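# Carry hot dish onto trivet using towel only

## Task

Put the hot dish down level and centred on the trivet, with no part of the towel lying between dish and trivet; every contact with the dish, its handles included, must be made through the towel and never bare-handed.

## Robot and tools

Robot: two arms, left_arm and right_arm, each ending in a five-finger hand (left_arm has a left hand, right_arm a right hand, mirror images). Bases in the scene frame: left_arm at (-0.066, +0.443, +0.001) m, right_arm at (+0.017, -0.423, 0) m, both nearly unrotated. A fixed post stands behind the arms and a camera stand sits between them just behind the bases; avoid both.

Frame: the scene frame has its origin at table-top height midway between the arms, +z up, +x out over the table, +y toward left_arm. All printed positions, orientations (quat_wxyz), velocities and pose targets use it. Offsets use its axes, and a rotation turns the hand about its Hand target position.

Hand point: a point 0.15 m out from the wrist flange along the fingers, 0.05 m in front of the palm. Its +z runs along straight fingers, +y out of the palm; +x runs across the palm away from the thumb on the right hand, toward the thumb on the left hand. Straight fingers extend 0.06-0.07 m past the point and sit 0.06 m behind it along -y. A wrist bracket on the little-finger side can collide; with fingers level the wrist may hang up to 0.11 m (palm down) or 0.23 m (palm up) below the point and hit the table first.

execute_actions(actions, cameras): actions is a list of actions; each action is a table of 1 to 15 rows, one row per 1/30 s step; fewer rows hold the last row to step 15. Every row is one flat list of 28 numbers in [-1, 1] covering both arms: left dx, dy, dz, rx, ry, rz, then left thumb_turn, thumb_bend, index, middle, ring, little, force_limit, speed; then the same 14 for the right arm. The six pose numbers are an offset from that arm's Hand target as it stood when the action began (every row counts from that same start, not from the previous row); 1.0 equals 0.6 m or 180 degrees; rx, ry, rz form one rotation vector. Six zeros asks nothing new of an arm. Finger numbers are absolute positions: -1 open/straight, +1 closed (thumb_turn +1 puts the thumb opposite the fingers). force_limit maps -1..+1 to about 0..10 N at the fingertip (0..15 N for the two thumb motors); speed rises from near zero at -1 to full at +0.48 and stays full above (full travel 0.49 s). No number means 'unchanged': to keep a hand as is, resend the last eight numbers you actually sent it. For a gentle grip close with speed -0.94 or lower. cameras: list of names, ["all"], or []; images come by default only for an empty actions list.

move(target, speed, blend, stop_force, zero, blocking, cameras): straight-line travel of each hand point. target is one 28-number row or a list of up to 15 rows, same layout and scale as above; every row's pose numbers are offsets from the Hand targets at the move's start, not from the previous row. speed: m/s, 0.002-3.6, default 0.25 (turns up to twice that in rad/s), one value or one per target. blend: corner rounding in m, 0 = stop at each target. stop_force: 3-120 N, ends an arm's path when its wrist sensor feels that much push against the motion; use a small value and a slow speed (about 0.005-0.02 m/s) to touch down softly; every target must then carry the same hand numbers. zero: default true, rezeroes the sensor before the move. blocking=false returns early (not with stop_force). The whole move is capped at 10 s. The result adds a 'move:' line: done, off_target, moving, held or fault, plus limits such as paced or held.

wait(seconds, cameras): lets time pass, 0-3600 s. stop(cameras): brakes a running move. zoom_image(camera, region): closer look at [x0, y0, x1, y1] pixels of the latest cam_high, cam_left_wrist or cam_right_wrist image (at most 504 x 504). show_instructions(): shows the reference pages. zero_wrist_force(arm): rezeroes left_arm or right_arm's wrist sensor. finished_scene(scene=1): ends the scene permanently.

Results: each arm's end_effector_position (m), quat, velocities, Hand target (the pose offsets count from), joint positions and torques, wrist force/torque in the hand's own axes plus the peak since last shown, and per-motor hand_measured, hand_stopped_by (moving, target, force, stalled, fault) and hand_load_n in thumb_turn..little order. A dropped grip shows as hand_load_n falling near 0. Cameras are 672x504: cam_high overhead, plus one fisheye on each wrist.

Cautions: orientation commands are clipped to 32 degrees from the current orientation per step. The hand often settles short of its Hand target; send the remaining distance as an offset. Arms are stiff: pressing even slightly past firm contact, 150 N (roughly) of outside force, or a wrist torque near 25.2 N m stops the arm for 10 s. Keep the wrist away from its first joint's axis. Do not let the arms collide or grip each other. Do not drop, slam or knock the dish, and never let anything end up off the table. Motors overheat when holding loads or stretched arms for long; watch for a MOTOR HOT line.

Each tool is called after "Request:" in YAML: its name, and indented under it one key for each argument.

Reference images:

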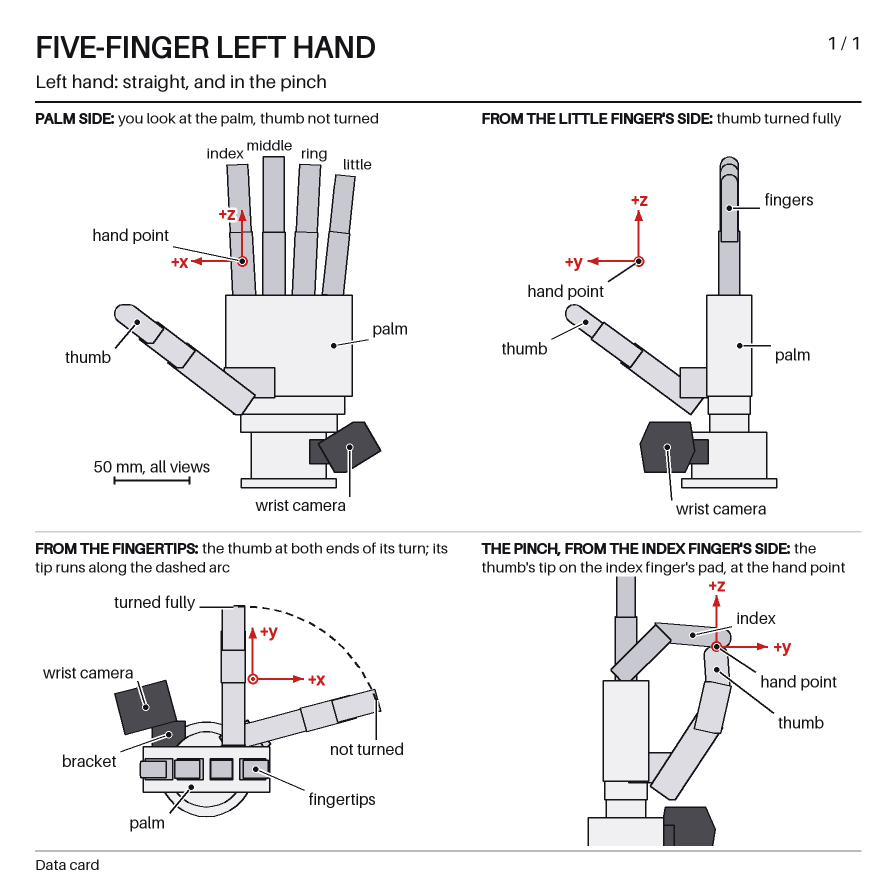

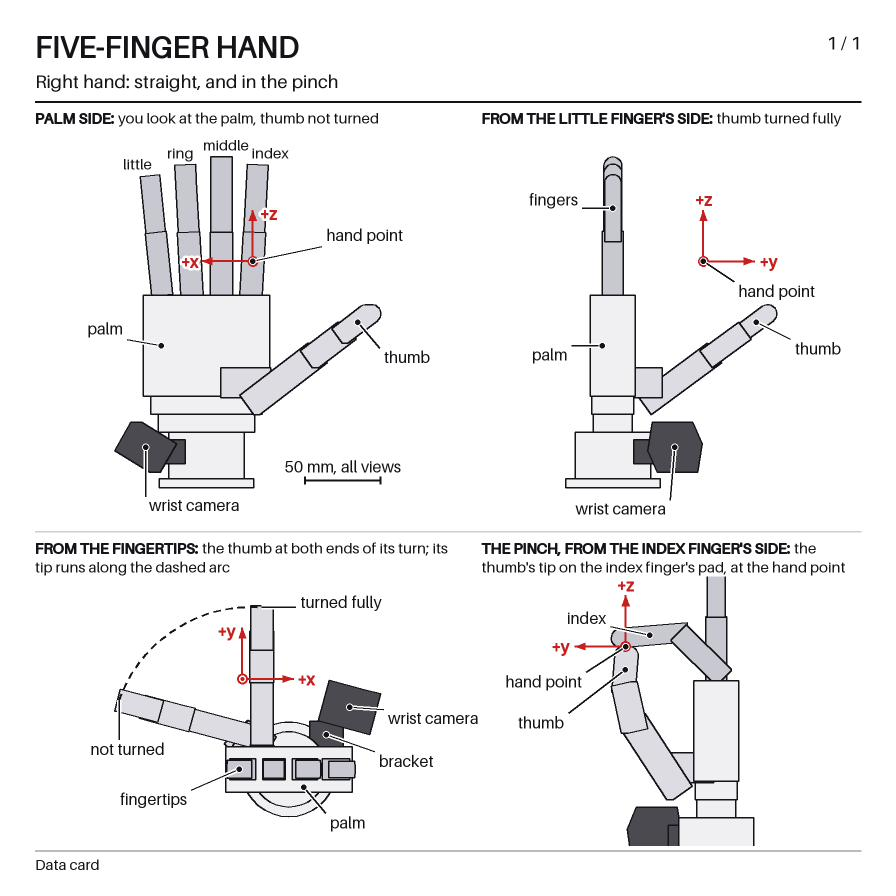

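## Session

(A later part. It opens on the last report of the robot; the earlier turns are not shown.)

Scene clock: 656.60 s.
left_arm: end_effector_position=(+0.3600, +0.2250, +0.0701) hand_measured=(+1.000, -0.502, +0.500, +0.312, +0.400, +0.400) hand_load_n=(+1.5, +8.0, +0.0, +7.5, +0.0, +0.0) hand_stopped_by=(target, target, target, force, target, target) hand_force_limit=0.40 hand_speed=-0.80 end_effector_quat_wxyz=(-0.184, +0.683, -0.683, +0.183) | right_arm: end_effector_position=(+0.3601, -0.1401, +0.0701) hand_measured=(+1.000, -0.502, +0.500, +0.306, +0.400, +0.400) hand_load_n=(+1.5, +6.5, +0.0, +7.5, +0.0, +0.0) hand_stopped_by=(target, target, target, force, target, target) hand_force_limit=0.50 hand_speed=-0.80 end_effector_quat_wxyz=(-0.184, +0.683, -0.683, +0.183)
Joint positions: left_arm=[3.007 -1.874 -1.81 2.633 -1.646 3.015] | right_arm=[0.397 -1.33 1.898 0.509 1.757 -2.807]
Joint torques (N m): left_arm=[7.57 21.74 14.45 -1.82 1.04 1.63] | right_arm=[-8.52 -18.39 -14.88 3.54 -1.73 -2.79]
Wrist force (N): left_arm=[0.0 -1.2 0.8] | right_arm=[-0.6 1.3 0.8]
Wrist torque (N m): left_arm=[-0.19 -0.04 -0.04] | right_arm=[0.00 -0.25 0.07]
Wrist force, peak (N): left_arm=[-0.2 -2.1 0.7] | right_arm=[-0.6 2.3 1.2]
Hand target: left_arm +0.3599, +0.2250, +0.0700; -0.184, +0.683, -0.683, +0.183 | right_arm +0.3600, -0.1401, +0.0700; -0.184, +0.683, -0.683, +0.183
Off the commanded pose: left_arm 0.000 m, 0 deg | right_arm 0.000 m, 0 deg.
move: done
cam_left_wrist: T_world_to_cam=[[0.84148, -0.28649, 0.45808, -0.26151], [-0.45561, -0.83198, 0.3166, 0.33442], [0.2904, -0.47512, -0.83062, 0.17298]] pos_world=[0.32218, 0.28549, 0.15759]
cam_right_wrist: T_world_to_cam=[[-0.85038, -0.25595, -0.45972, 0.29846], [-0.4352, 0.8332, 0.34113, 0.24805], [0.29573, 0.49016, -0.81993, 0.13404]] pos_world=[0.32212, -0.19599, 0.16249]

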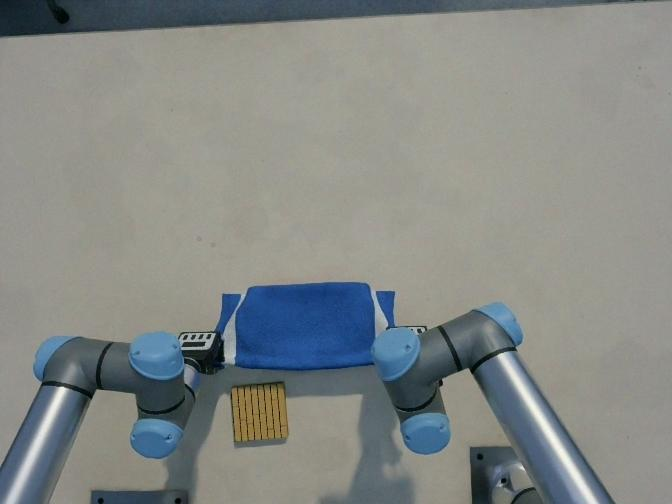

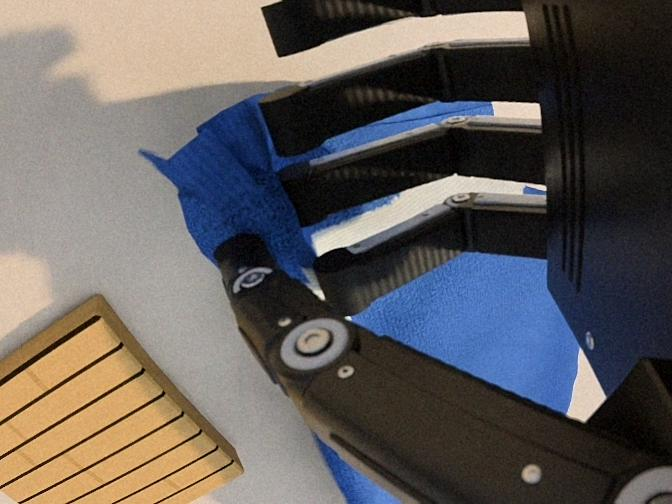

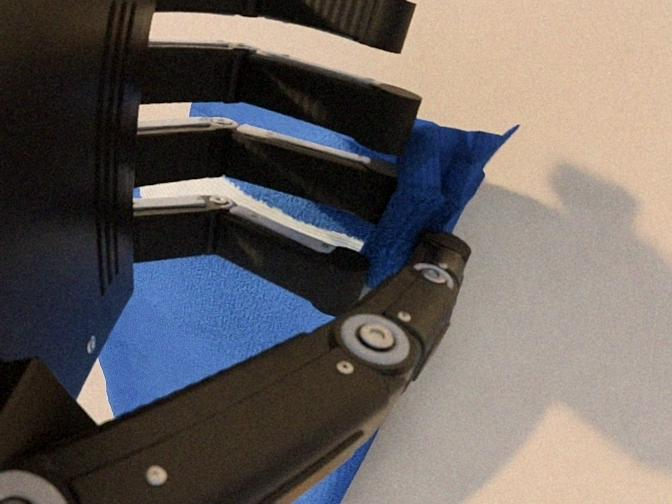

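Request:
move:
  target:
    - [0,0,-0.0417,0,0,0,1,-0.5,0.5,0.5,0.4,0.4,0.4,-0.8,0,0,-0.0417,0,0,0,1,-0.5,0.5,0.5,0.4,0.4,0.5,-0.8]
  speed: 0.05
  cameras: ["cam_high","cam_left_wrist"]

Request:
move:
  target:
    - [0,0,0,0,0,0,1,-0.9,-0.1,-0.1,0.0,0.0,0.4,-0.5,0,0,0,0,0,0,1,-0.9,-0.1,-0.1,0.0,0.0,0.5,-0.5]
  speed: 0.05
  cameras: ["all"]

Scene clock: 676.23 s.
left_arm: end_effector_position=(+0.3599, +0.2250, +0.0449) hand_measured=(+1.000, -0.502, +0.500, +0.312, +0.400, +0.400) hand_load_n=(+1.5, +8.0, +0.0, +8.0, +0.0, +0.0) hand_stopped_by=(target, target, target, force, target, target) hand_force_limit=0.40 hand_speed=-0.80 end_effector_quat_wxyz=(-0.184, +0.683, -0.683, +0.183) | right_arm: end_effector_position=(+0.3600, -0.1401, +0.0449) hand_measured=(+1.000, -0.502, +0.500, +0.306, +0.400, +0.400) hand_load_n=(+1.5, +6.5, +0.0, +7.5, +0.0, +0.0) hand_stopped_by=(target, target, target, force, target, target) hand_force_limit=0.50 hand_speed=-0.80 end_effector_quat_wxyz=(-0.184, +0.683, -0.683, +0.183)
Joint positions: left_arm=[3.007 -1.907 -1.839 2.695 -1.646 3.015] | right_arm=[0.397 -1.294 1.929 0.443 1.757 -2.807]
Joint torques (N m): left_arm=[6.44 36.83 22.93 -3.01 1.36 1.58] | right_arm=[-8.18 -39.78 -22.07 3.9 -1.47 -2.52]
Wrist force (N): left_arm=[0.1 -1.3 0.6] | right_arm=[-0.7 1.6 0.8]
Wrist torque (N m): left_arm=[-0.20 -0.05 -0.03] | right_arm=[0.04 -0.23 0.09]
Wrist force, peak (N): left_arm=[0.3 -1.6 0.5] | right_arm=[-1.1 1.8 1.1]
Hand target: left_arm +0.3599, +0.2250, +0.0450; -0.184, +0.683, -0.683, +0.183 | right_arm +0.3600, -0.1401, +0.0450; -0.184, +0.683, -0.683, +0.183
Off the commanded pose: left_arm 0.000 m, 0 deg | right_arm 0.000 m, 0 deg.
move: done
cam_left_wrist: T_world_to_cam=[[0.84164, -0.28648, 0.4578, -0.24987], [-0.45552, -0.83193, 0.31684, 0.34236], [0.29009, -0.4752, -0.83069, 0.15226]] pos_world=[0.32208, 0.28559, 0.13239]

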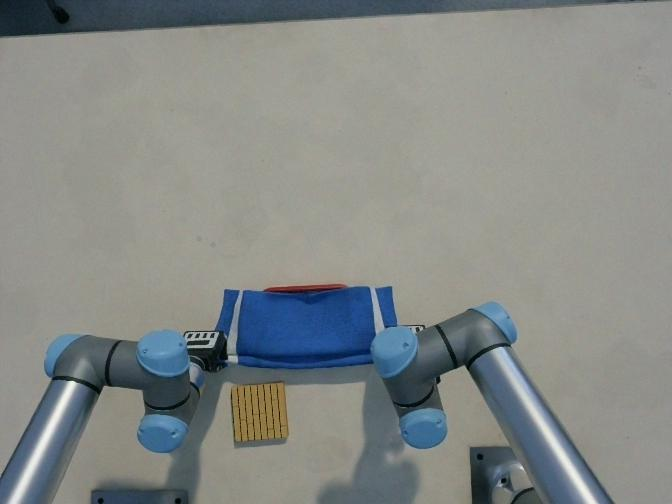

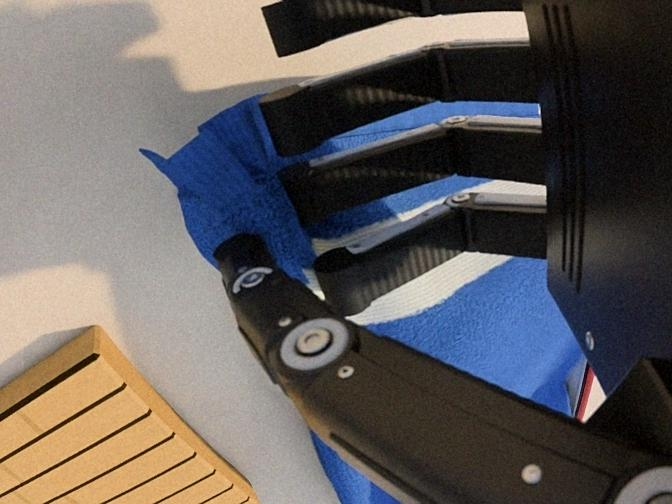

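Scene clock: 677.07 s.
left_arm: end_effector_position=(+0.3599, +0.2250, +0.0450) hand_measured=(+1.000, -0.900, -0.100, -0.100, +0.000, +0.000) hand_load_n=(+0.0, +0.0, +0.0, +0.0, +0.0, +0.0) hand_stopped_by=(target, target, target, target, target, target) hand_force_limit=0.40 hand_speed=-0.50 end_effector_quat_wxyz=(-0.184, +0.683, -0.683, +0.183) | right_arm: end_effector_position=(+0.3600, -0.1401, +0.0450) hand_measured=(+1.000, -0.900, -0.100, -0.100, +0.000, +0.000) hand_load_n=(+0.0, +0.0, +0.0, +0.0, +0.0, +0.0) hand_stopped_by=(target, target, target, target, target, target) hand_force_limit=0.50 hand_speed=-0.50 end_effector_quat_wxyz=(-0.184, +0.683, -0.683, +0.183)
Joint positions: left_arm=[3.007 -1.907 -1.839 2.695 -1.646 3.015] | right_arm=[0.397 -1.294 1.929 0.443 1.757 -2.807]
Joint torques (N m): left_arm=[5.67 37.32 22.86 -0.24 1.4 1.17] | right_arm=[-7.08 -39.85 -21.19 2.75 -1.47 -2.5]
Wrist force (N): left_arm=[-0.4 -0.7 0.7] | right_arm=[-0.1 1.5 0.7]
Wrist torque (N m): left_arm=[-0.12 -0.01 -0.06] | right_arm=[0.04 -0.27 0.10]
Wrist force, peak (N): left_arm=[-0.5 -1.1 0.7] | right_arm=[-0.4 1.8 0.7]
Hand target: left_arm +0.3599, +0.2250, +0.0450; -0.184, +0.683, -0.683, +0.183 | right_arm +0.3600, -0.1401, +0.0450; -0.184, +0.683, -0.683, +0.183
Off the commanded pose: left_arm 0.000 m, 0 deg | right_arm 0.000 m, 0 deg.
move: done
cam_left_wrist: T_world_to_cam=[[0.84152, -0.28648, 0.45802, -0.24999], [-0.45561, -0.83193, 0.31673, 0.34242], [0.2903, -0.47521, -0.8306, 0.15224]] pos_world=[0.32218, 0.28559, 0.13249]
cam_right_wrist: T_world_to_cam=[[-0.85052, -0.25604, -0.45942, 0.28686], [-0.43513, 0.83322, 0.34118, 0.25662], [0.29545, 0.49009, -0.82007, 0.11348]] pos_world=[0.32212, -0.19599, 0.13729]

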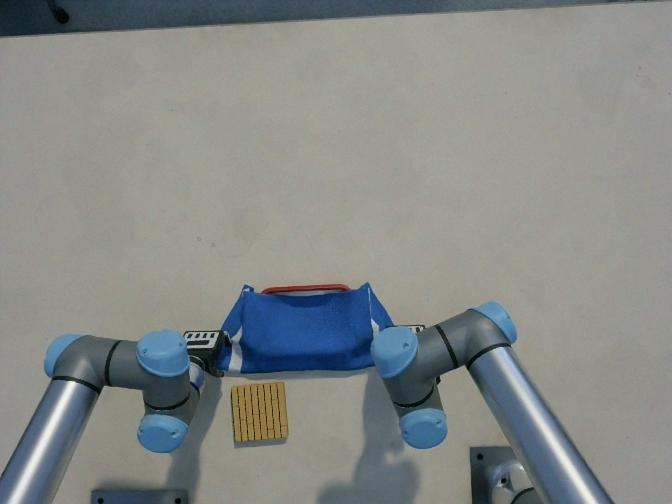

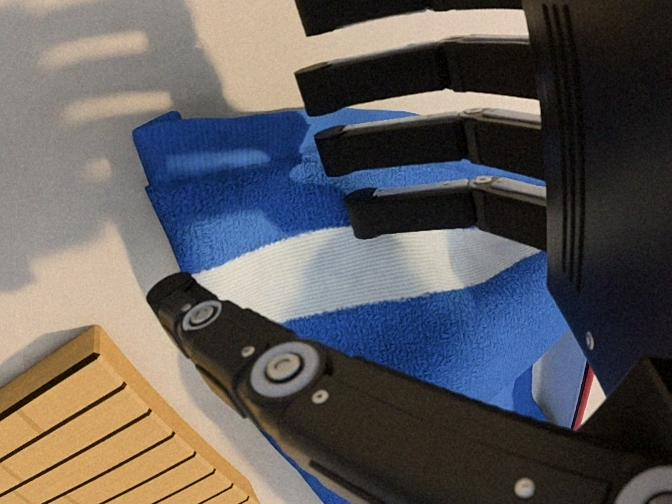

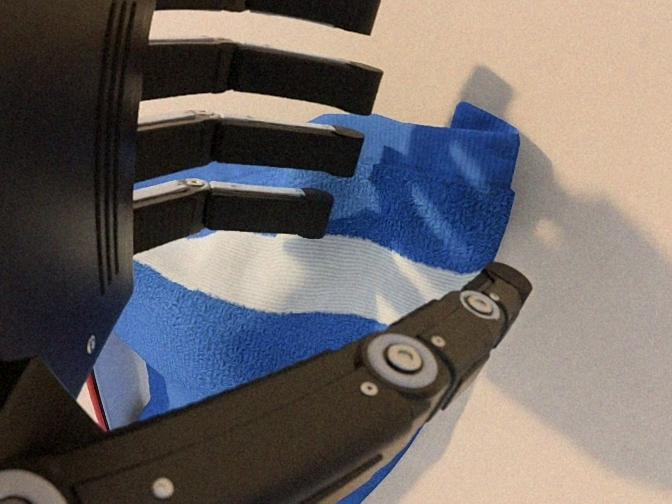

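Request:
move:
  target:
    - [-0.03,0,0.1,0,0,0,1,-0.9,-0.1,-0.1,0.0,0.0,0.4,-0.5,-0.03,0,0.1,0,0,0,1,-0.9,-0.1,-0.1,0.0,0.0,0.5,-0.5]
    - [-0.03,0.1,0.25,0,0,0,1,-0.9,-0.1,-0.1,0.0,0.0,0.4,-0.5,-0.03,-0.15,0.25,0,0,0,1,-0.9,-0.1,-0.1,0.0,0.0,0.5,-0.5]
  speed: 0.1
  blend: 0.02
  cameras: ["all"]

Request:
zoom_image:
  camera: "cam_high"
  region: [190, 260, 430, 400]

Scene clock: 685.23 s.
left_arm: end_effector_position=(+0.3420, +0.2850, +0.1950) hand_measured=(+1.000, -0.900, -0.100, -0.100, +0.000, +0.000) hand_load_n=(+0.0, +0.0, +0.0, +0.0, +0.0, +0.0) hand_stopped_by=(target, target, target, target, target, target) hand_force_limit=0.40 hand_speed=-0.50 end_effector_quat_wxyz=(-0.184, +0.682, -0.683, +0.183) | right_arm: end_effector_position=(+0.3420, -0.2300, +0.1950) hand_measured=(+1.000, -0.900, -0.100, -0.100, +0.000, +0.000) hand_load_n=(+0.0, +0.0, +0.0, +0.0, +0.0, +0.0) hand_stopped_by=(target, target, target, target, target, target) hand_force_limit=0.50 hand_speed=-0.50 end_effector_quat_wxyz=(-0.184, +0.683, -0.683, +0.183)
Joint positions: left_arm=[3.173 -1.66 -1.725 2.339 -1.563 3.159] | right_arm=[0.126 -1.632 1.878 0.803 1.624 -3.046]
Joint torques (N m): left_arm=[-2.46 16.18 10.73 -1.35 -1.88 -1.53] | right_arm=[-6.17 -10.82 -11.03 -0.18 1.53 1.27]
Wrist force (N): left_arm=[-0.6 -0.5 0.3] | right_arm=[0.1 1.3 1.2]
Wrist torque (N m): left_arm=[-0.09 0.03 -0.17] | right_arm=[0.02 -0.29 0.07]
Wrist force, peak (N): left_arm=[-0.5 -0.6 1.6] | right_arm=[0.0 1.9 1.5]
Hand target: left_arm +0.3419, +0.2850, +0.1950; -0.184, +0.683, -0.683, +0.183 | right_arm +0.3420, -0.2301, +0.1950; -0.184, +0.683, -0.683, +0.183
Off the commanded pose: left_arm 0.000 m, 0 deg | right_arm 0.000 m, 0 deg.
move: done
cam_left_wrist: T_world_to_cam=[[0.84143, -0.28647, 0.45818, -0.28638], [-0.45565, -0.83195, 0.31662, 0.33668], [0.29048, -0.47518, -0.83056, 0.31048]] pos_world=[0.30418, 0.34559, 0.28249]
cam_right_wrist: T_world_to_cam=[[-0.8504, -0.25601, -0.45966, 0.31751], [-0.43523, 0.83318, 0.34116, 0.2726], [0.29564, 0.49018, -0.81995, 0.28593]] pos_world=[0.30412, -0.28599, 0.28739]

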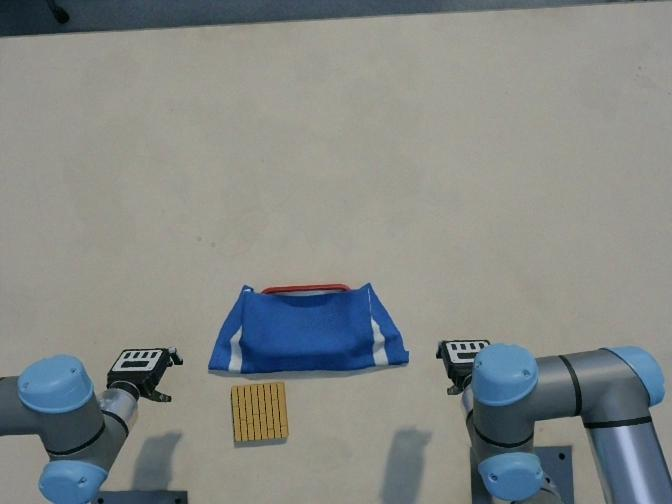

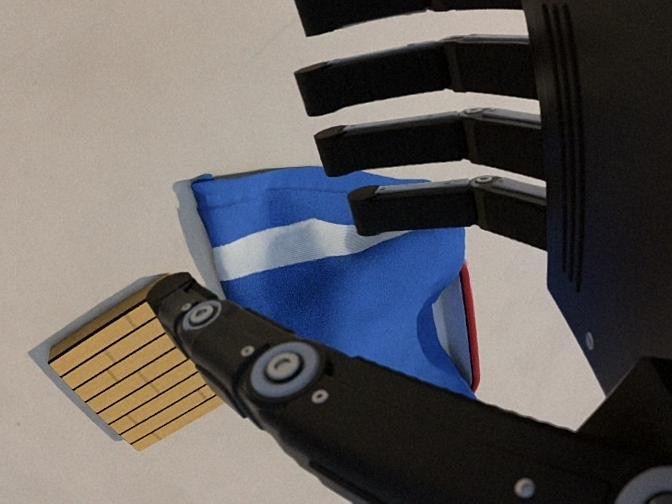

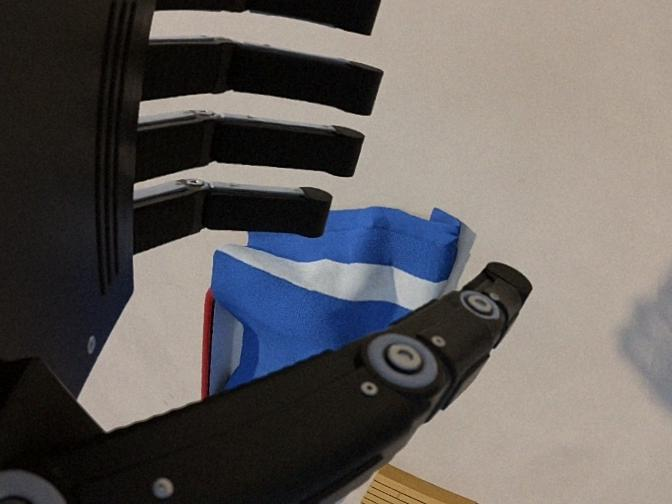

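Scaled by 2.100 from the camera's image (finer frame: 960x720).

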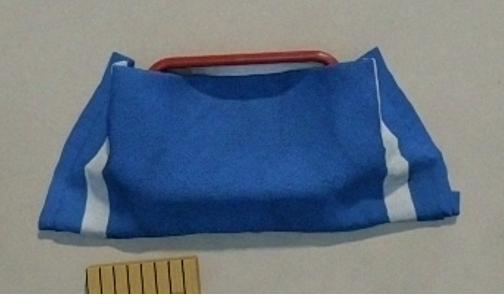

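Request:
zoom_image:
  camera: "cam_left_wrist"
  region: [160, 140, 500, 420]

Request:
zoom_image:
  camera: "cam_right_wrist"
  region: [180, 180, 500, 420]

Scaled by 1.482 from the camera's image (finer frame: 960x720).

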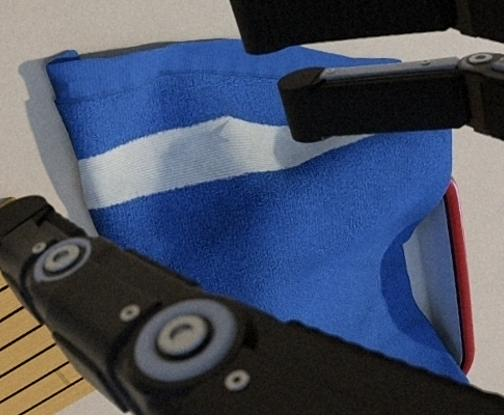

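Scaled by 1.575 from the camera's image (finer frame: 960x720).

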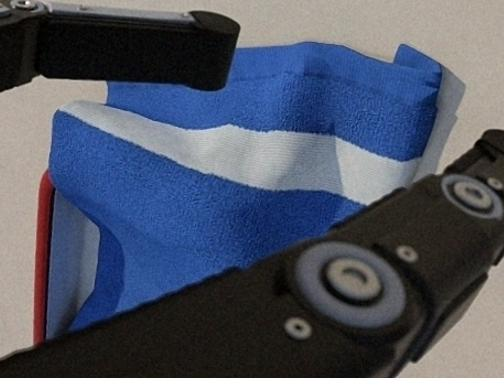

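Request:
move:
  target:
    - [0.1985,-0.0333,0,-0.1307,0.1307,0.4877,1,-1,0.125,0.125,0.125,0.125,0.4,-0.3,0.205,0.0835,0,0.1307,0.1307,-0.4877,1,-1,0.125,0.125,0.125,0.125,0.4,-0.3]
    - [0.1985,-0.0333,-0.15,-0.1307,0.1307,0.4877,1,-1,0.125,0.125,0.125,0.125,0.4,-0.3,0.205,0.0835,-0.15,0.1307,0.1307,-0.4877,1,-1,0.125,0.125,0.125,0.125,0.4,-0.3]
  speed: 0.25
  cameras: ["all"]

Scene clock: 823.27 s.
left_arm: end_effector_position=(+0.4611, +0.2651, +0.1051) hand_measured=(+1.000, -1.000, +0.124, +0.124, +0.124, +0.124) hand_load_n=(+0.0, +0.0, +0.0, +0.0, +0.0, +0.0) hand_stopped_by=(target, target, target, target, target, target) hand_force_limit=0.40 hand_speed=-0.30 end_effector_quat_wxyz=(+0.000, +1.000, +0.000, +0.000) | right_arm: end_effector_position=(+0.4650, -0.1800, +0.1051) hand_measured=(+1.000, -1.000, +0.124, +0.124, +0.124, +0.124) hand_load_n=(+0.0, +0.0, +0.0, +0.0, +0.5, +0.0) hand_stopped_by=(target, target, target, target, target, target) hand_force_limit=0.40 hand_speed=-0.30 end_effector_quat_wxyz=(+0.001, +0.000, +1.000, +0.000)
Joint positions: left_arm=[3.187 -2.156 -1.411 1.996 -1.571 1.603] | right_arm=[0.133 -1.106 1.604 1.072 1.572 -1.453]
Joint torques (N m): left_arm=[-7.63 37.14 9.87 -1.1 2.06 -1.69] | right_arm=[5.9 -36.43 -9.45 -0.08 -2.07 2.43]
Wrist force (N): left_arm=[-0.8 -1.3 0.4] | right_arm=[-0.5 -0.2 2.0]
Wrist torque (N m): left_arm=[-0.27 0.09 -0.31] | right_arm=[-0.11 -0.22 0.06]
Wrist force, peak (N): left_arm=[-0.9 -1.7 2.5] | right_arm=[-0.5 -0.2 3.8]
Hand target: left_arm +0.4610, +0.2651, +0.1050; +0.000, +1.000, -0.001, -0.001 | right_arm +0.4650, -0.1800, +0.1050; +0.001, +0.000, +1.000, +0.000
Off the commanded pose: left_arm 0.000 m, 0 deg | right_arm 0.000 m, 0 deg.
move: done
cam_left_wrist: T_world_to_cam=[[0.28589, 0.95795, -0.02432, -0.3741], [0.83213, -0.23559, 0.50205, -0.36849], [0.47521, -0.16377, -0.8645, 0.02751]] pos_world=[0.40051, 0.27606, 0.19968]
cam_right_wrist: T_world_to_cam=[[-0.25543, 0.96643, 0.02763, 0.28563], [0.83348, 0.20563, 0.51286, -0.4059], [0.48997, 0.15403, -0.85803, 0.00441]] pos_world=[0.40911, -0.19325, 0.20406]

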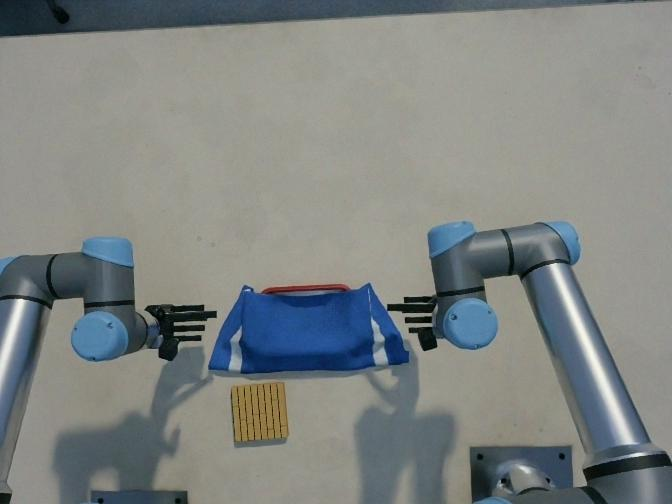

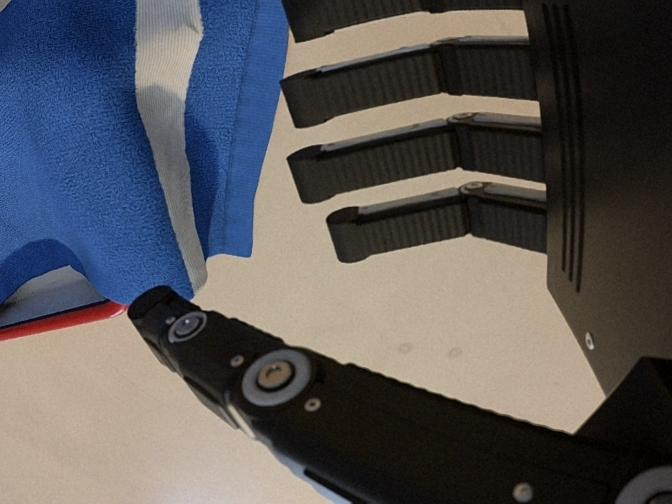

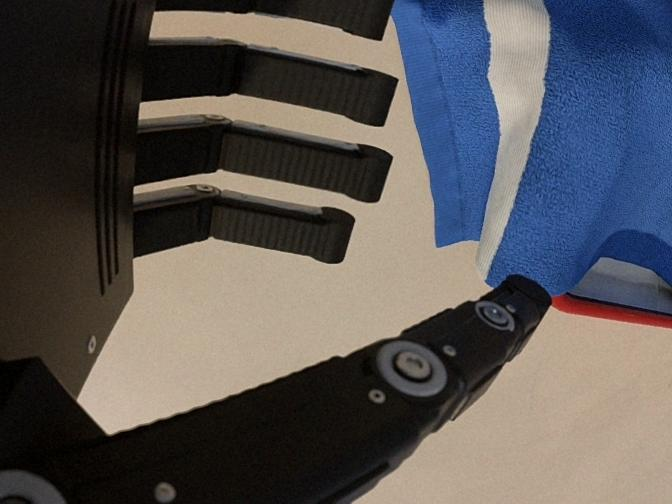

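Request:
zoom_image:
  camera: "cam_left_wrist"
  region: [0, 0, 420, 340]

Request:
zoom_image:
  camera: "cam_right_wrist"
  region: [320, 0, 672, 340]

Request:
zoom_image:
  camera: "cam_high"
  region: [180, 250, 440, 420]

Scaled by 1.200 from the camera's image (finer frame: 960x720).

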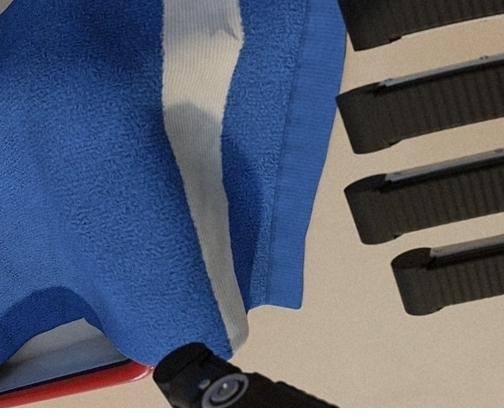

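Scaled by 1.432 from the camera's image (finer frame: 960x720).

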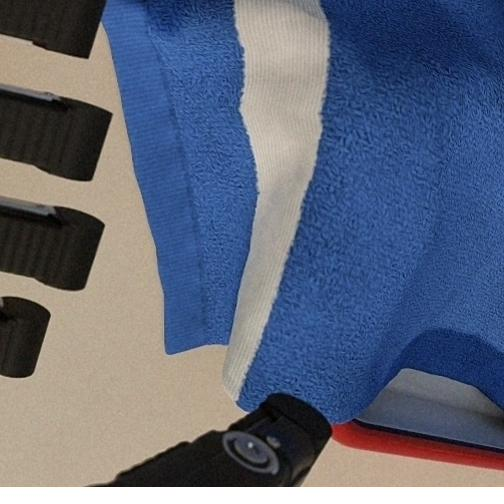

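Scaled by 1.938 from the camera's image (finer frame: 960x720).

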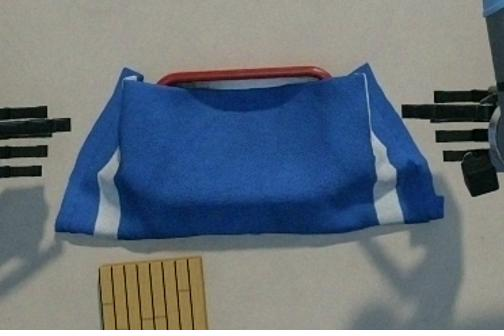

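Request:
move:
  target: [0,0,-0.125,0,0,0,1,-1,0.125,0.125,0.125,0.125,0.4,-0.3,0,0,-0.125,0,0,0,1,-1,0.125,0.125,0.125,0.125,0.4,-0.3]
  speed: 0.05
  stop_force: 8
  cameras: ["all"]

Scene clock: 857.77 s.
left_arm: end_effector_position=(+0.4610, +0.2651, +0.0300) hand_measured=(+1.000, -1.000, +0.124, +0.124, +0.124, +0.124) hand_load_n=(+0.0, +0.0, +0.0, +0.0, +0.5, +0.0) hand_stopped_by=(target, target, target, target, target, target) hand_force_limit=0.40 hand_speed=-0.30 end_effector_quat_wxyz=(+0.000, +1.000, -0.001, -0.001) | right_arm: end_effector_position=(+0.4650, -0.1800, +0.0300) hand_measured=(+1.000, -1.000, +0.124, +0.124, +0.124, +0.124) hand_load_n=(+0.0, +0.0, +0.0, +0.0, +0.0, +0.0) hand_stopped_by=(target, target, target, target, target, target) hand_force_limit=0.40 hand_speed=-0.30 end_effector_quat_wxyz=(+0.001, +0.000, +1.000, +0.000)
Joint positions: left_arm=[3.187 -2.243 -1.482 2.152 -1.571 1.603] | right_arm=[0.133 -1.009 1.674 0.905 1.572 -1.453]
Joint torques (N m): left_arm=[-5.21 49.94 22.25 -1.84 0.67 0.84] | right_arm=[3.08 -50.62 -19.87 4.86 -0.46 1.53]
Wrist force (N): left_arm=[-1.0 -1.9 0.4] | right_arm=[-0.3 -0.7 1.5]
Wrist torque (N m): left_arm=[-0.36 0.11 -0.31] | right_arm=[-0.16 -0.25 0.04]
Wrist force, peak (N): left_arm=[-1.1 -1.8 0.8] | right_arm=[-0.4 -0.7 2.3]
Hand target: left_arm +0.4610, +0.2651, +0.0300; +0.000, +1.000, -0.001, -0.001 | right_arm +0.4650, -0.1800, +0.0300; +0.001, +0.000, +1.000, +0.000
Off the commanded pose: left_arm 0.000 m, 0 deg | right_arm 0.000 m, 0 deg.
move: done
cam_left_wrist: T_world_to_cam=[[0.28595, 0.95793, -0.02443, -0.37592], [0.83218, -0.23561, 0.50196, -0.33084], [0.47508, -0.16386, -0.86455, -0.03724]] pos_world=[0.40051, 0.27606, 0.12468]
cam_right_wrist: T_world_to_cam=[[-0.25542, 0.96644, 0.02761, 0.2877], [0.83341, 0.20561, 0.51298, -0.36738], [0.49009, 0.15403, -0.85796, -0.06009]] pos_world=[0.40911, -0.19325, 0.12896]

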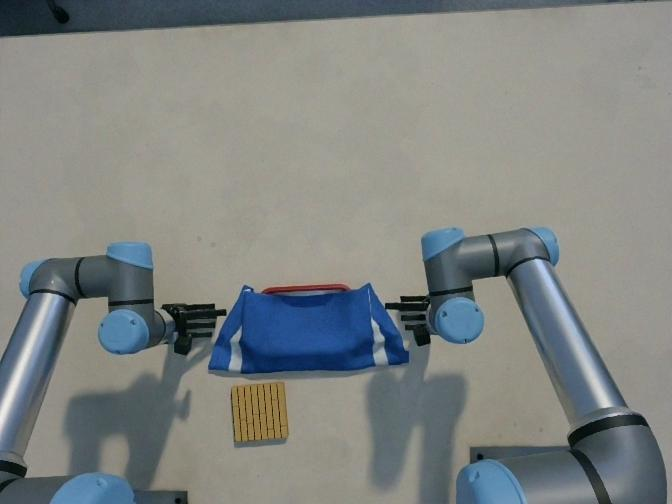

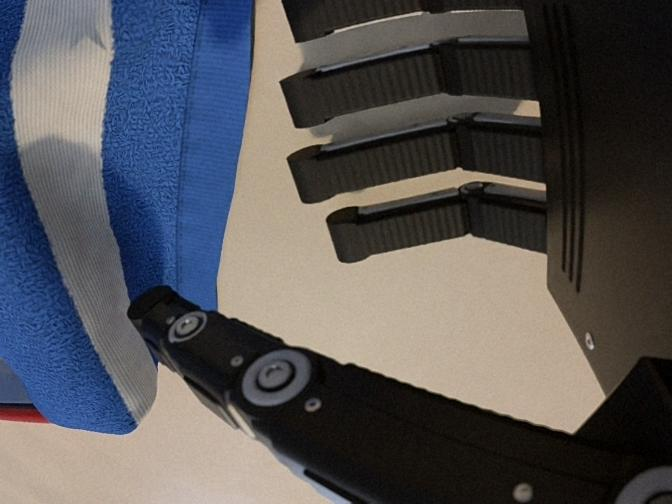

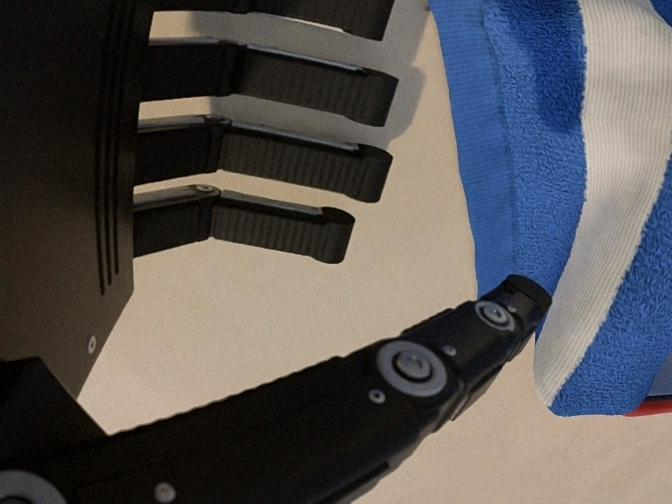

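Request:
move:
  target: [0,-0.0833,0,0,0,0,1,-1,0.125,0.125,0.125,0.125,0.4,-0.3,0,0.0833,0,0,0,0,1,-1,0.125,0.125,0.125,0.125,0.4,-0.3]
  speed: 0.03
  stop_force: 6
  cameras: ["all"]

Scene clock: 863.87 s.
left_arm: end_effector_position=(+0.4610, +0.2151, +0.0300) hand_measured=(+1.000, -1.000, +0.124, +0.124, +0.124, +0.124) hand_load_n=(-0.5, +0.5, +0.0, +0.5, +0.0, +0.0) hand_stopped_by=(target, target, target, target, target, target) hand_force_limit=0.40 hand_speed=-0.30 end_effector_quat_wxyz=(+0.000, +1.000, -0.001, -0.001) | right_arm: end_effector_position=(+0.4650, -0.1384, +0.0300) hand_measured=(+1.000, -1.000, +0.124, +0.124, +0.124, +0.124) hand_load_n=(+0.0, +0.0, +0.0, +0.0, +0.5, +0.0) hand_stopped_by=(target, target, target, target, target, target) hand_force_limit=0.40 hand_speed=-0.30 end_effector_quat_wxyz=(+0.001, +0.000, +1.000, +0.000)
Joint positions: left_arm=[3.087 -2.271 -1.43 2.129 -1.571 1.503] | right_arm=[0.225 -0.973 1.612 0.932 1.572 -1.361]
Joint torques (N m): left_arm=[6.86 48.83 5.66 -0.83 -0.12 1.92] | right_arm=[6.63 -51.97 -20.45 -0.06 -2.3 2.1]
Wrist force (N): left_arm=[-0.7 -1.3 -2.9] | right_arm=[0.2 -0.7 1.3]
Wrist torque (N m): left_arm=[-0.24 0.00 -0.13] | right_arm=[-0.11 -0.37 0.09]
Wrist force, peak (N): left_arm=[0.0 -7.0 -3.3] | right_arm=[-1.4 -9.3 -4.2]
Hand target: left_arm +0.4610, +0.2151, +0.0300; +0.000, +1.000, -0.001, -0.001 | right_arm +0.4650, -0.1384, +0.0300; +0.001, +0.000, +1.000, +0.000 (not the last commanded pose)
Off the commanded pose: left_arm 0.000 m, 0 deg | right_arm 0.008 m, 0 deg.
move: contact (right_arm)
cam_left_wrist: T_world_to_cam=[[0.28595, 0.95793, -0.02443, -0.32803], [0.83218, -0.23561, 0.50196, -0.34262], [0.47508, -0.16386, -0.86455, -0.04544]] pos_world=[0.40051, 0.22606, 0.12468]
cam_right_wrist: T_world_to_cam=[[-0.25542, 0.96644, 0.02761, 0.24759], [0.83341, 0.20561, 0.51298, -0.37591], [0.49009, 0.15403, -0.85796, -0.06648]] pos_world=[0.40911, -0.15175, 0.12896]

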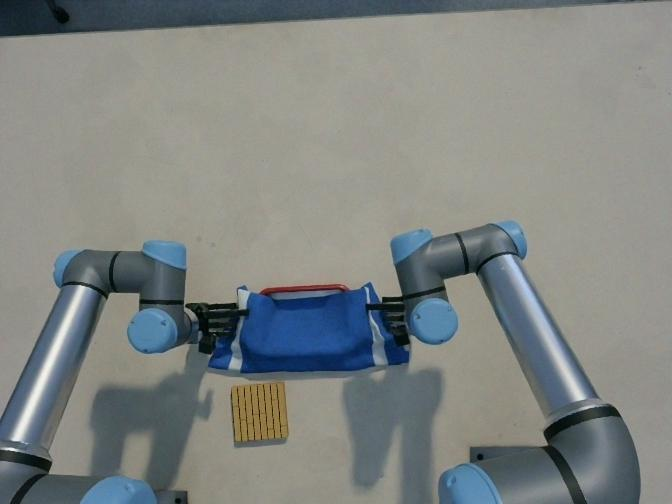

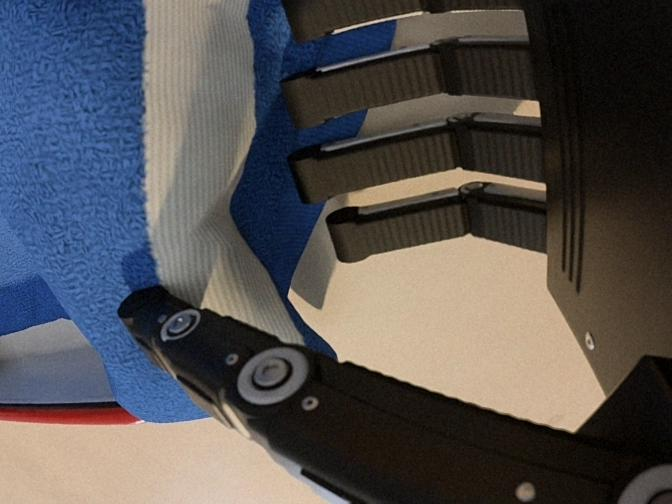

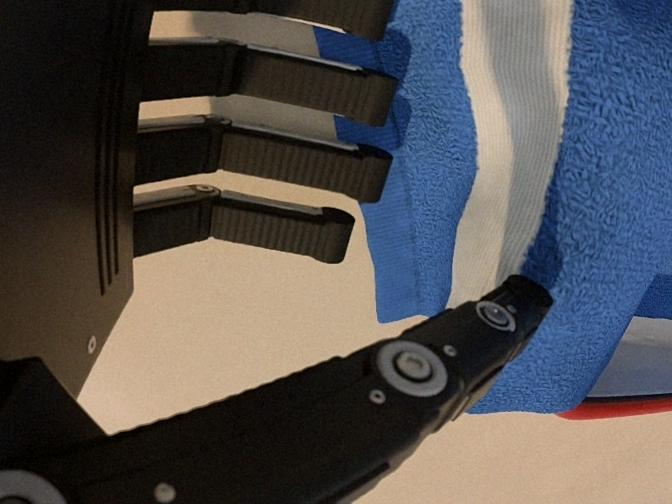

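Request:
move:
  target: [0,-0.05,0,0,0,0,1,-1,0.125,0.125,0.125,0.125,0.4,-0.3,0,0.039,0,0,0,0,1,-1,0.125,0.125,0.125,0.125,0.4,-0.3]
  speed: 0.015
  stop_force: 8
  cameras: ["all"]

Scene clock: 875.57 s.
left_arm: end_effector_position=(+0.4610, +0.1876, +0.0300) hand_measured=(+1.000, -1.000, +0.124, +0.124, +0.124, +0.124) hand_load_n=(+0.0, -0.5, +0.5, +1.0, +0.0, +0.0) hand_stopped_by=(target, target, target, target, target, target) hand_force_limit=0.40 hand_speed=-0.30 end_effector_quat_wxyz=(+0.000, +1.000, -0.001, -0.001) | right_arm: end_effector_position=(+0.4650, -0.1165, +0.0300) hand_measured=(+1.000, -1.000, +0.124, +0.124, +0.124, +0.124) hand_load_n=(+0.0, -1.0, +0.5, +0.5, +0.0, +0.0) hand_stopped_by=(target, target, target, target, target, target) hand_force_limit=0.40 hand_speed=-0.30 end_effector_quat_wxyz=(+0.001, +0.000, +1.000, +0.000)
Joint positions: left_arm=[3.034 -2.291 -1.394 2.113 -1.571 1.45] | right_arm=[0.271 -0.952 1.574 0.948 1.572 -1.315]
Joint torques (N m): left_arm=[4.96 51.12 6.93 -0.84 2.06 0.24] | right_arm=[-4.76 -50.21 -6.64 -0.57 -1.71 -2.82]
Wrist force (N): left_arm=[-1.4 -7.1 0.0] | right_arm=[-0.9 -7.5 -3.5]
Wrist torque (N m): left_arm=[-0.39 0.12 -0.10] | right_arm=[-0.61 -0.15 -0.09]
Wrist force, peak (N): left_arm=[-1.2 -13.4 -0.3] | right_arm=[-1.2 -9.5 -5.1]
Hand target: left_arm +0.4610, +0.1876, +0.0300; +0.000, +1.000, +0.000, -0.001 (not the last commanded pose) | right_arm +0.4650, -0.1165, +0.0300; +0.001, +0.000, +1.000, +0.000 (not the last commanded pose)
Off the commanded pose: left_arm 0.003 m, 0 deg | right_arm 0.002 m, 0 deg.
move: contact (left_arm, right_arm)
cam_left_wrist: T_world_to_cam=[[0.28595, 0.95793, -0.02443, -0.30168], [0.83218, -0.23561, 0.50196, -0.3491], [0.47508, -0.16386, -0.86455, -0.04994]] pos_world=[0.40051, 0.19856, 0.12468]
cam_right_wrist: T_world_to_cam=[[-0.25534, 0.96645, 0.02765, 0.22639], [0.83344, 0.20552, 0.51298, -0.38044], [0.49009, 0.15403, -0.85796, -0.06985]] pos_world=[0.40911, -0.12985, 0.12896]

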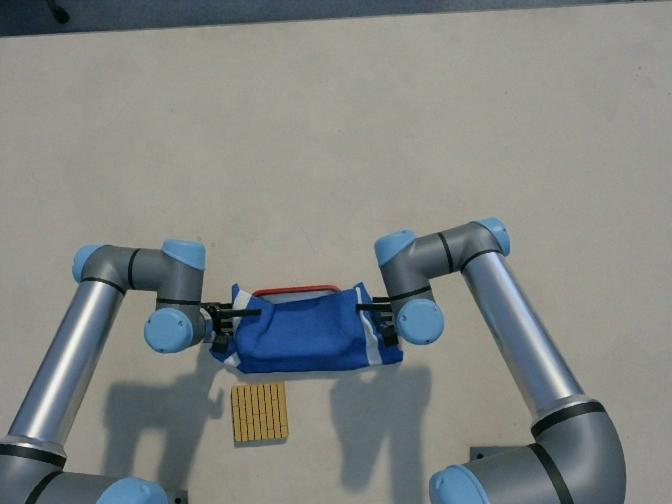

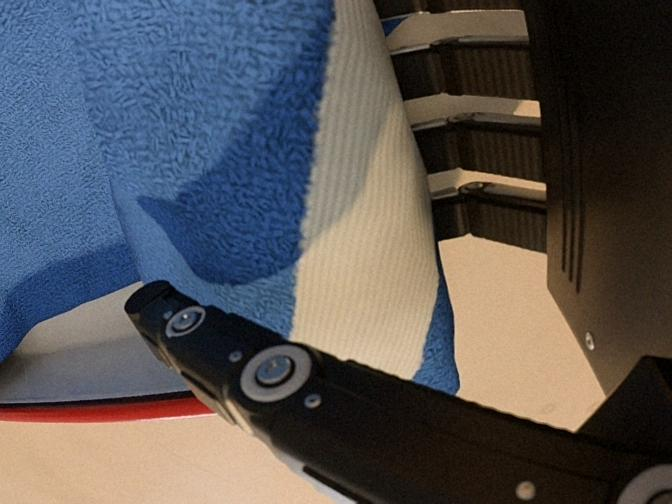

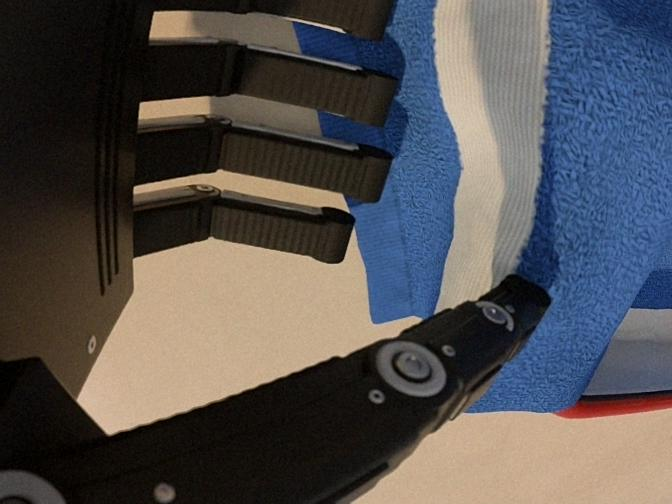

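Request:
move:
  target: [0,0,0,0,0,0,1,-1,0.125,0.125,0.125,0.125,0.4,-0.3,0,0.04,0,0,0,0,1,-1,0.125,0.125,0.125,0.125,0.4,-0.3]
  speed: 0.015
  stop_force: 12
  cameras: ["all"]

Scene clock: 912.80 s.
left_arm: end_effector_position=(+0.4610, +0.1876, +0.0300) hand_measured=(+1.000, -1.000, +0.124, +0.124, +0.124, +0.124) hand_load_n=(+0.0, -0.5, +0.0, +0.0, +0.0, +0.0) hand_stopped_by=(target, target, target, target, target, target) hand_force_limit=0.40 hand_speed=-0.30 end_effector_quat_wxyz=(+0.000, +1.000, +0.000, -0.001) | right_arm: end_effector_position=(+0.4650, -0.0925, +0.0300) hand_measured=(+1.000, -1.000, +0.124, +0.124, +0.124, +0.124) hand_load_n=(+0.0, +0.0, +0.5, +0.0, +0.0, +0.0) hand_stopped_by=(target, target, target, target, target, target) hand_force_limit=0.40 hand_speed=-0.30 end_effector_quat_wxyz=(+0.001, +0.000, +1.000, +0.000)
Joint positions: left_arm=[3.034 -2.291 -1.394 2.113 -1.571 1.45] | right_arm=[0.32 -0.927 1.529 0.968 1.572 -1.266]
Joint torques (N m): left_arm=[-6.5 50.89 7.45 -2.63 2.19 -1.71] | right_arm=[-8.47 -53.35 -7.07 -0.07 1.48 -2.81]
Wrist force (N): left_arm=[-0.9 -1.4 0.3] | right_arm=[-0.4 0.0 0.1]
Wrist torque (N m): left_arm=[-0.13 0.10 -0.23] | right_arm=[-0.01 -0.21 -0.04]
Wrist force, peak (N): left_arm=[-1.4 -10.6 0.0] | right_arm=[-1.5 -11.6 -7.8]
Hand target: left_arm +0.4610, +0.1876, +0.0300; +0.000, +1.000, +0.000, -0.001 | right_arm +0.4650, -0.0925, +0.0300; +0.001, +0.000, +1.000, +0.000
Off the commanded pose: left_arm 0.000 m, 0 deg | right_arm 0.000 m, 0 deg.
move: done
cam_left_wrist: T_world_to_cam=[[0.28589, 0.95796, -0.02432, -0.30177], [0.83216, -0.2356, 0.50201, -0.34907], [0.47517, -0.16376, -0.86452, -0.04998]] pos_world=[0.40051, 0.19866, 0.12468]
cam_right_wrist: T_world_to_cam=[[-0.25534, 0.96645, 0.02765, 0.2032], [0.83344, 0.20552, 0.51298, -0.38537], [0.49009, 0.15403, -0.85796, -0.07355]] pos_world=[0.40911, -0.10585, 0.12896]

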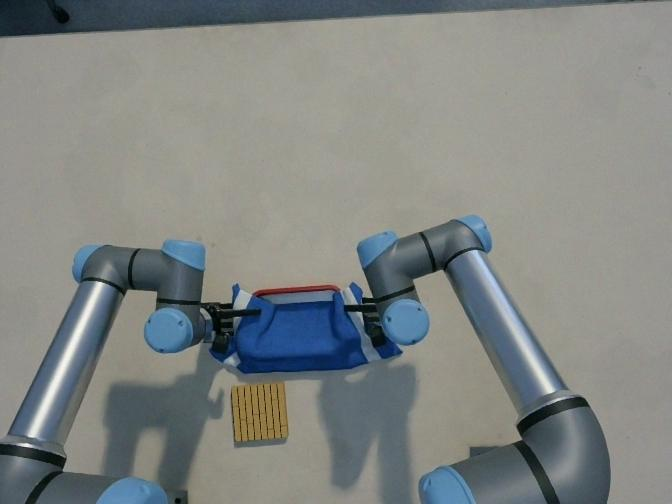

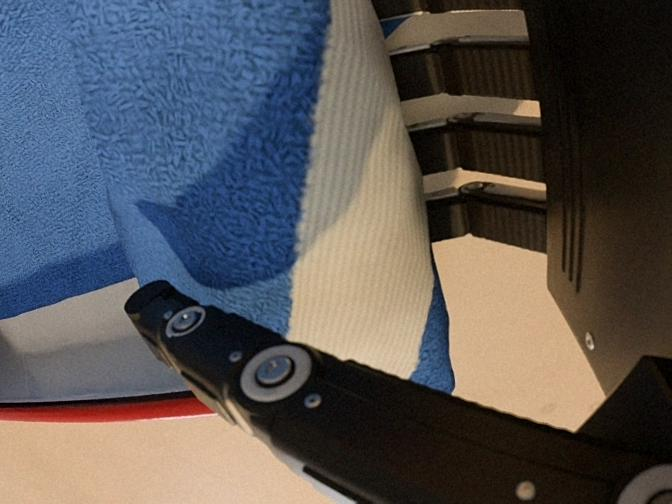

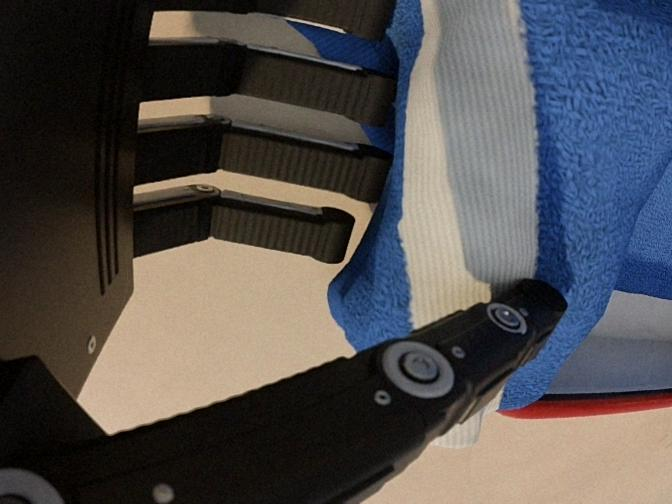

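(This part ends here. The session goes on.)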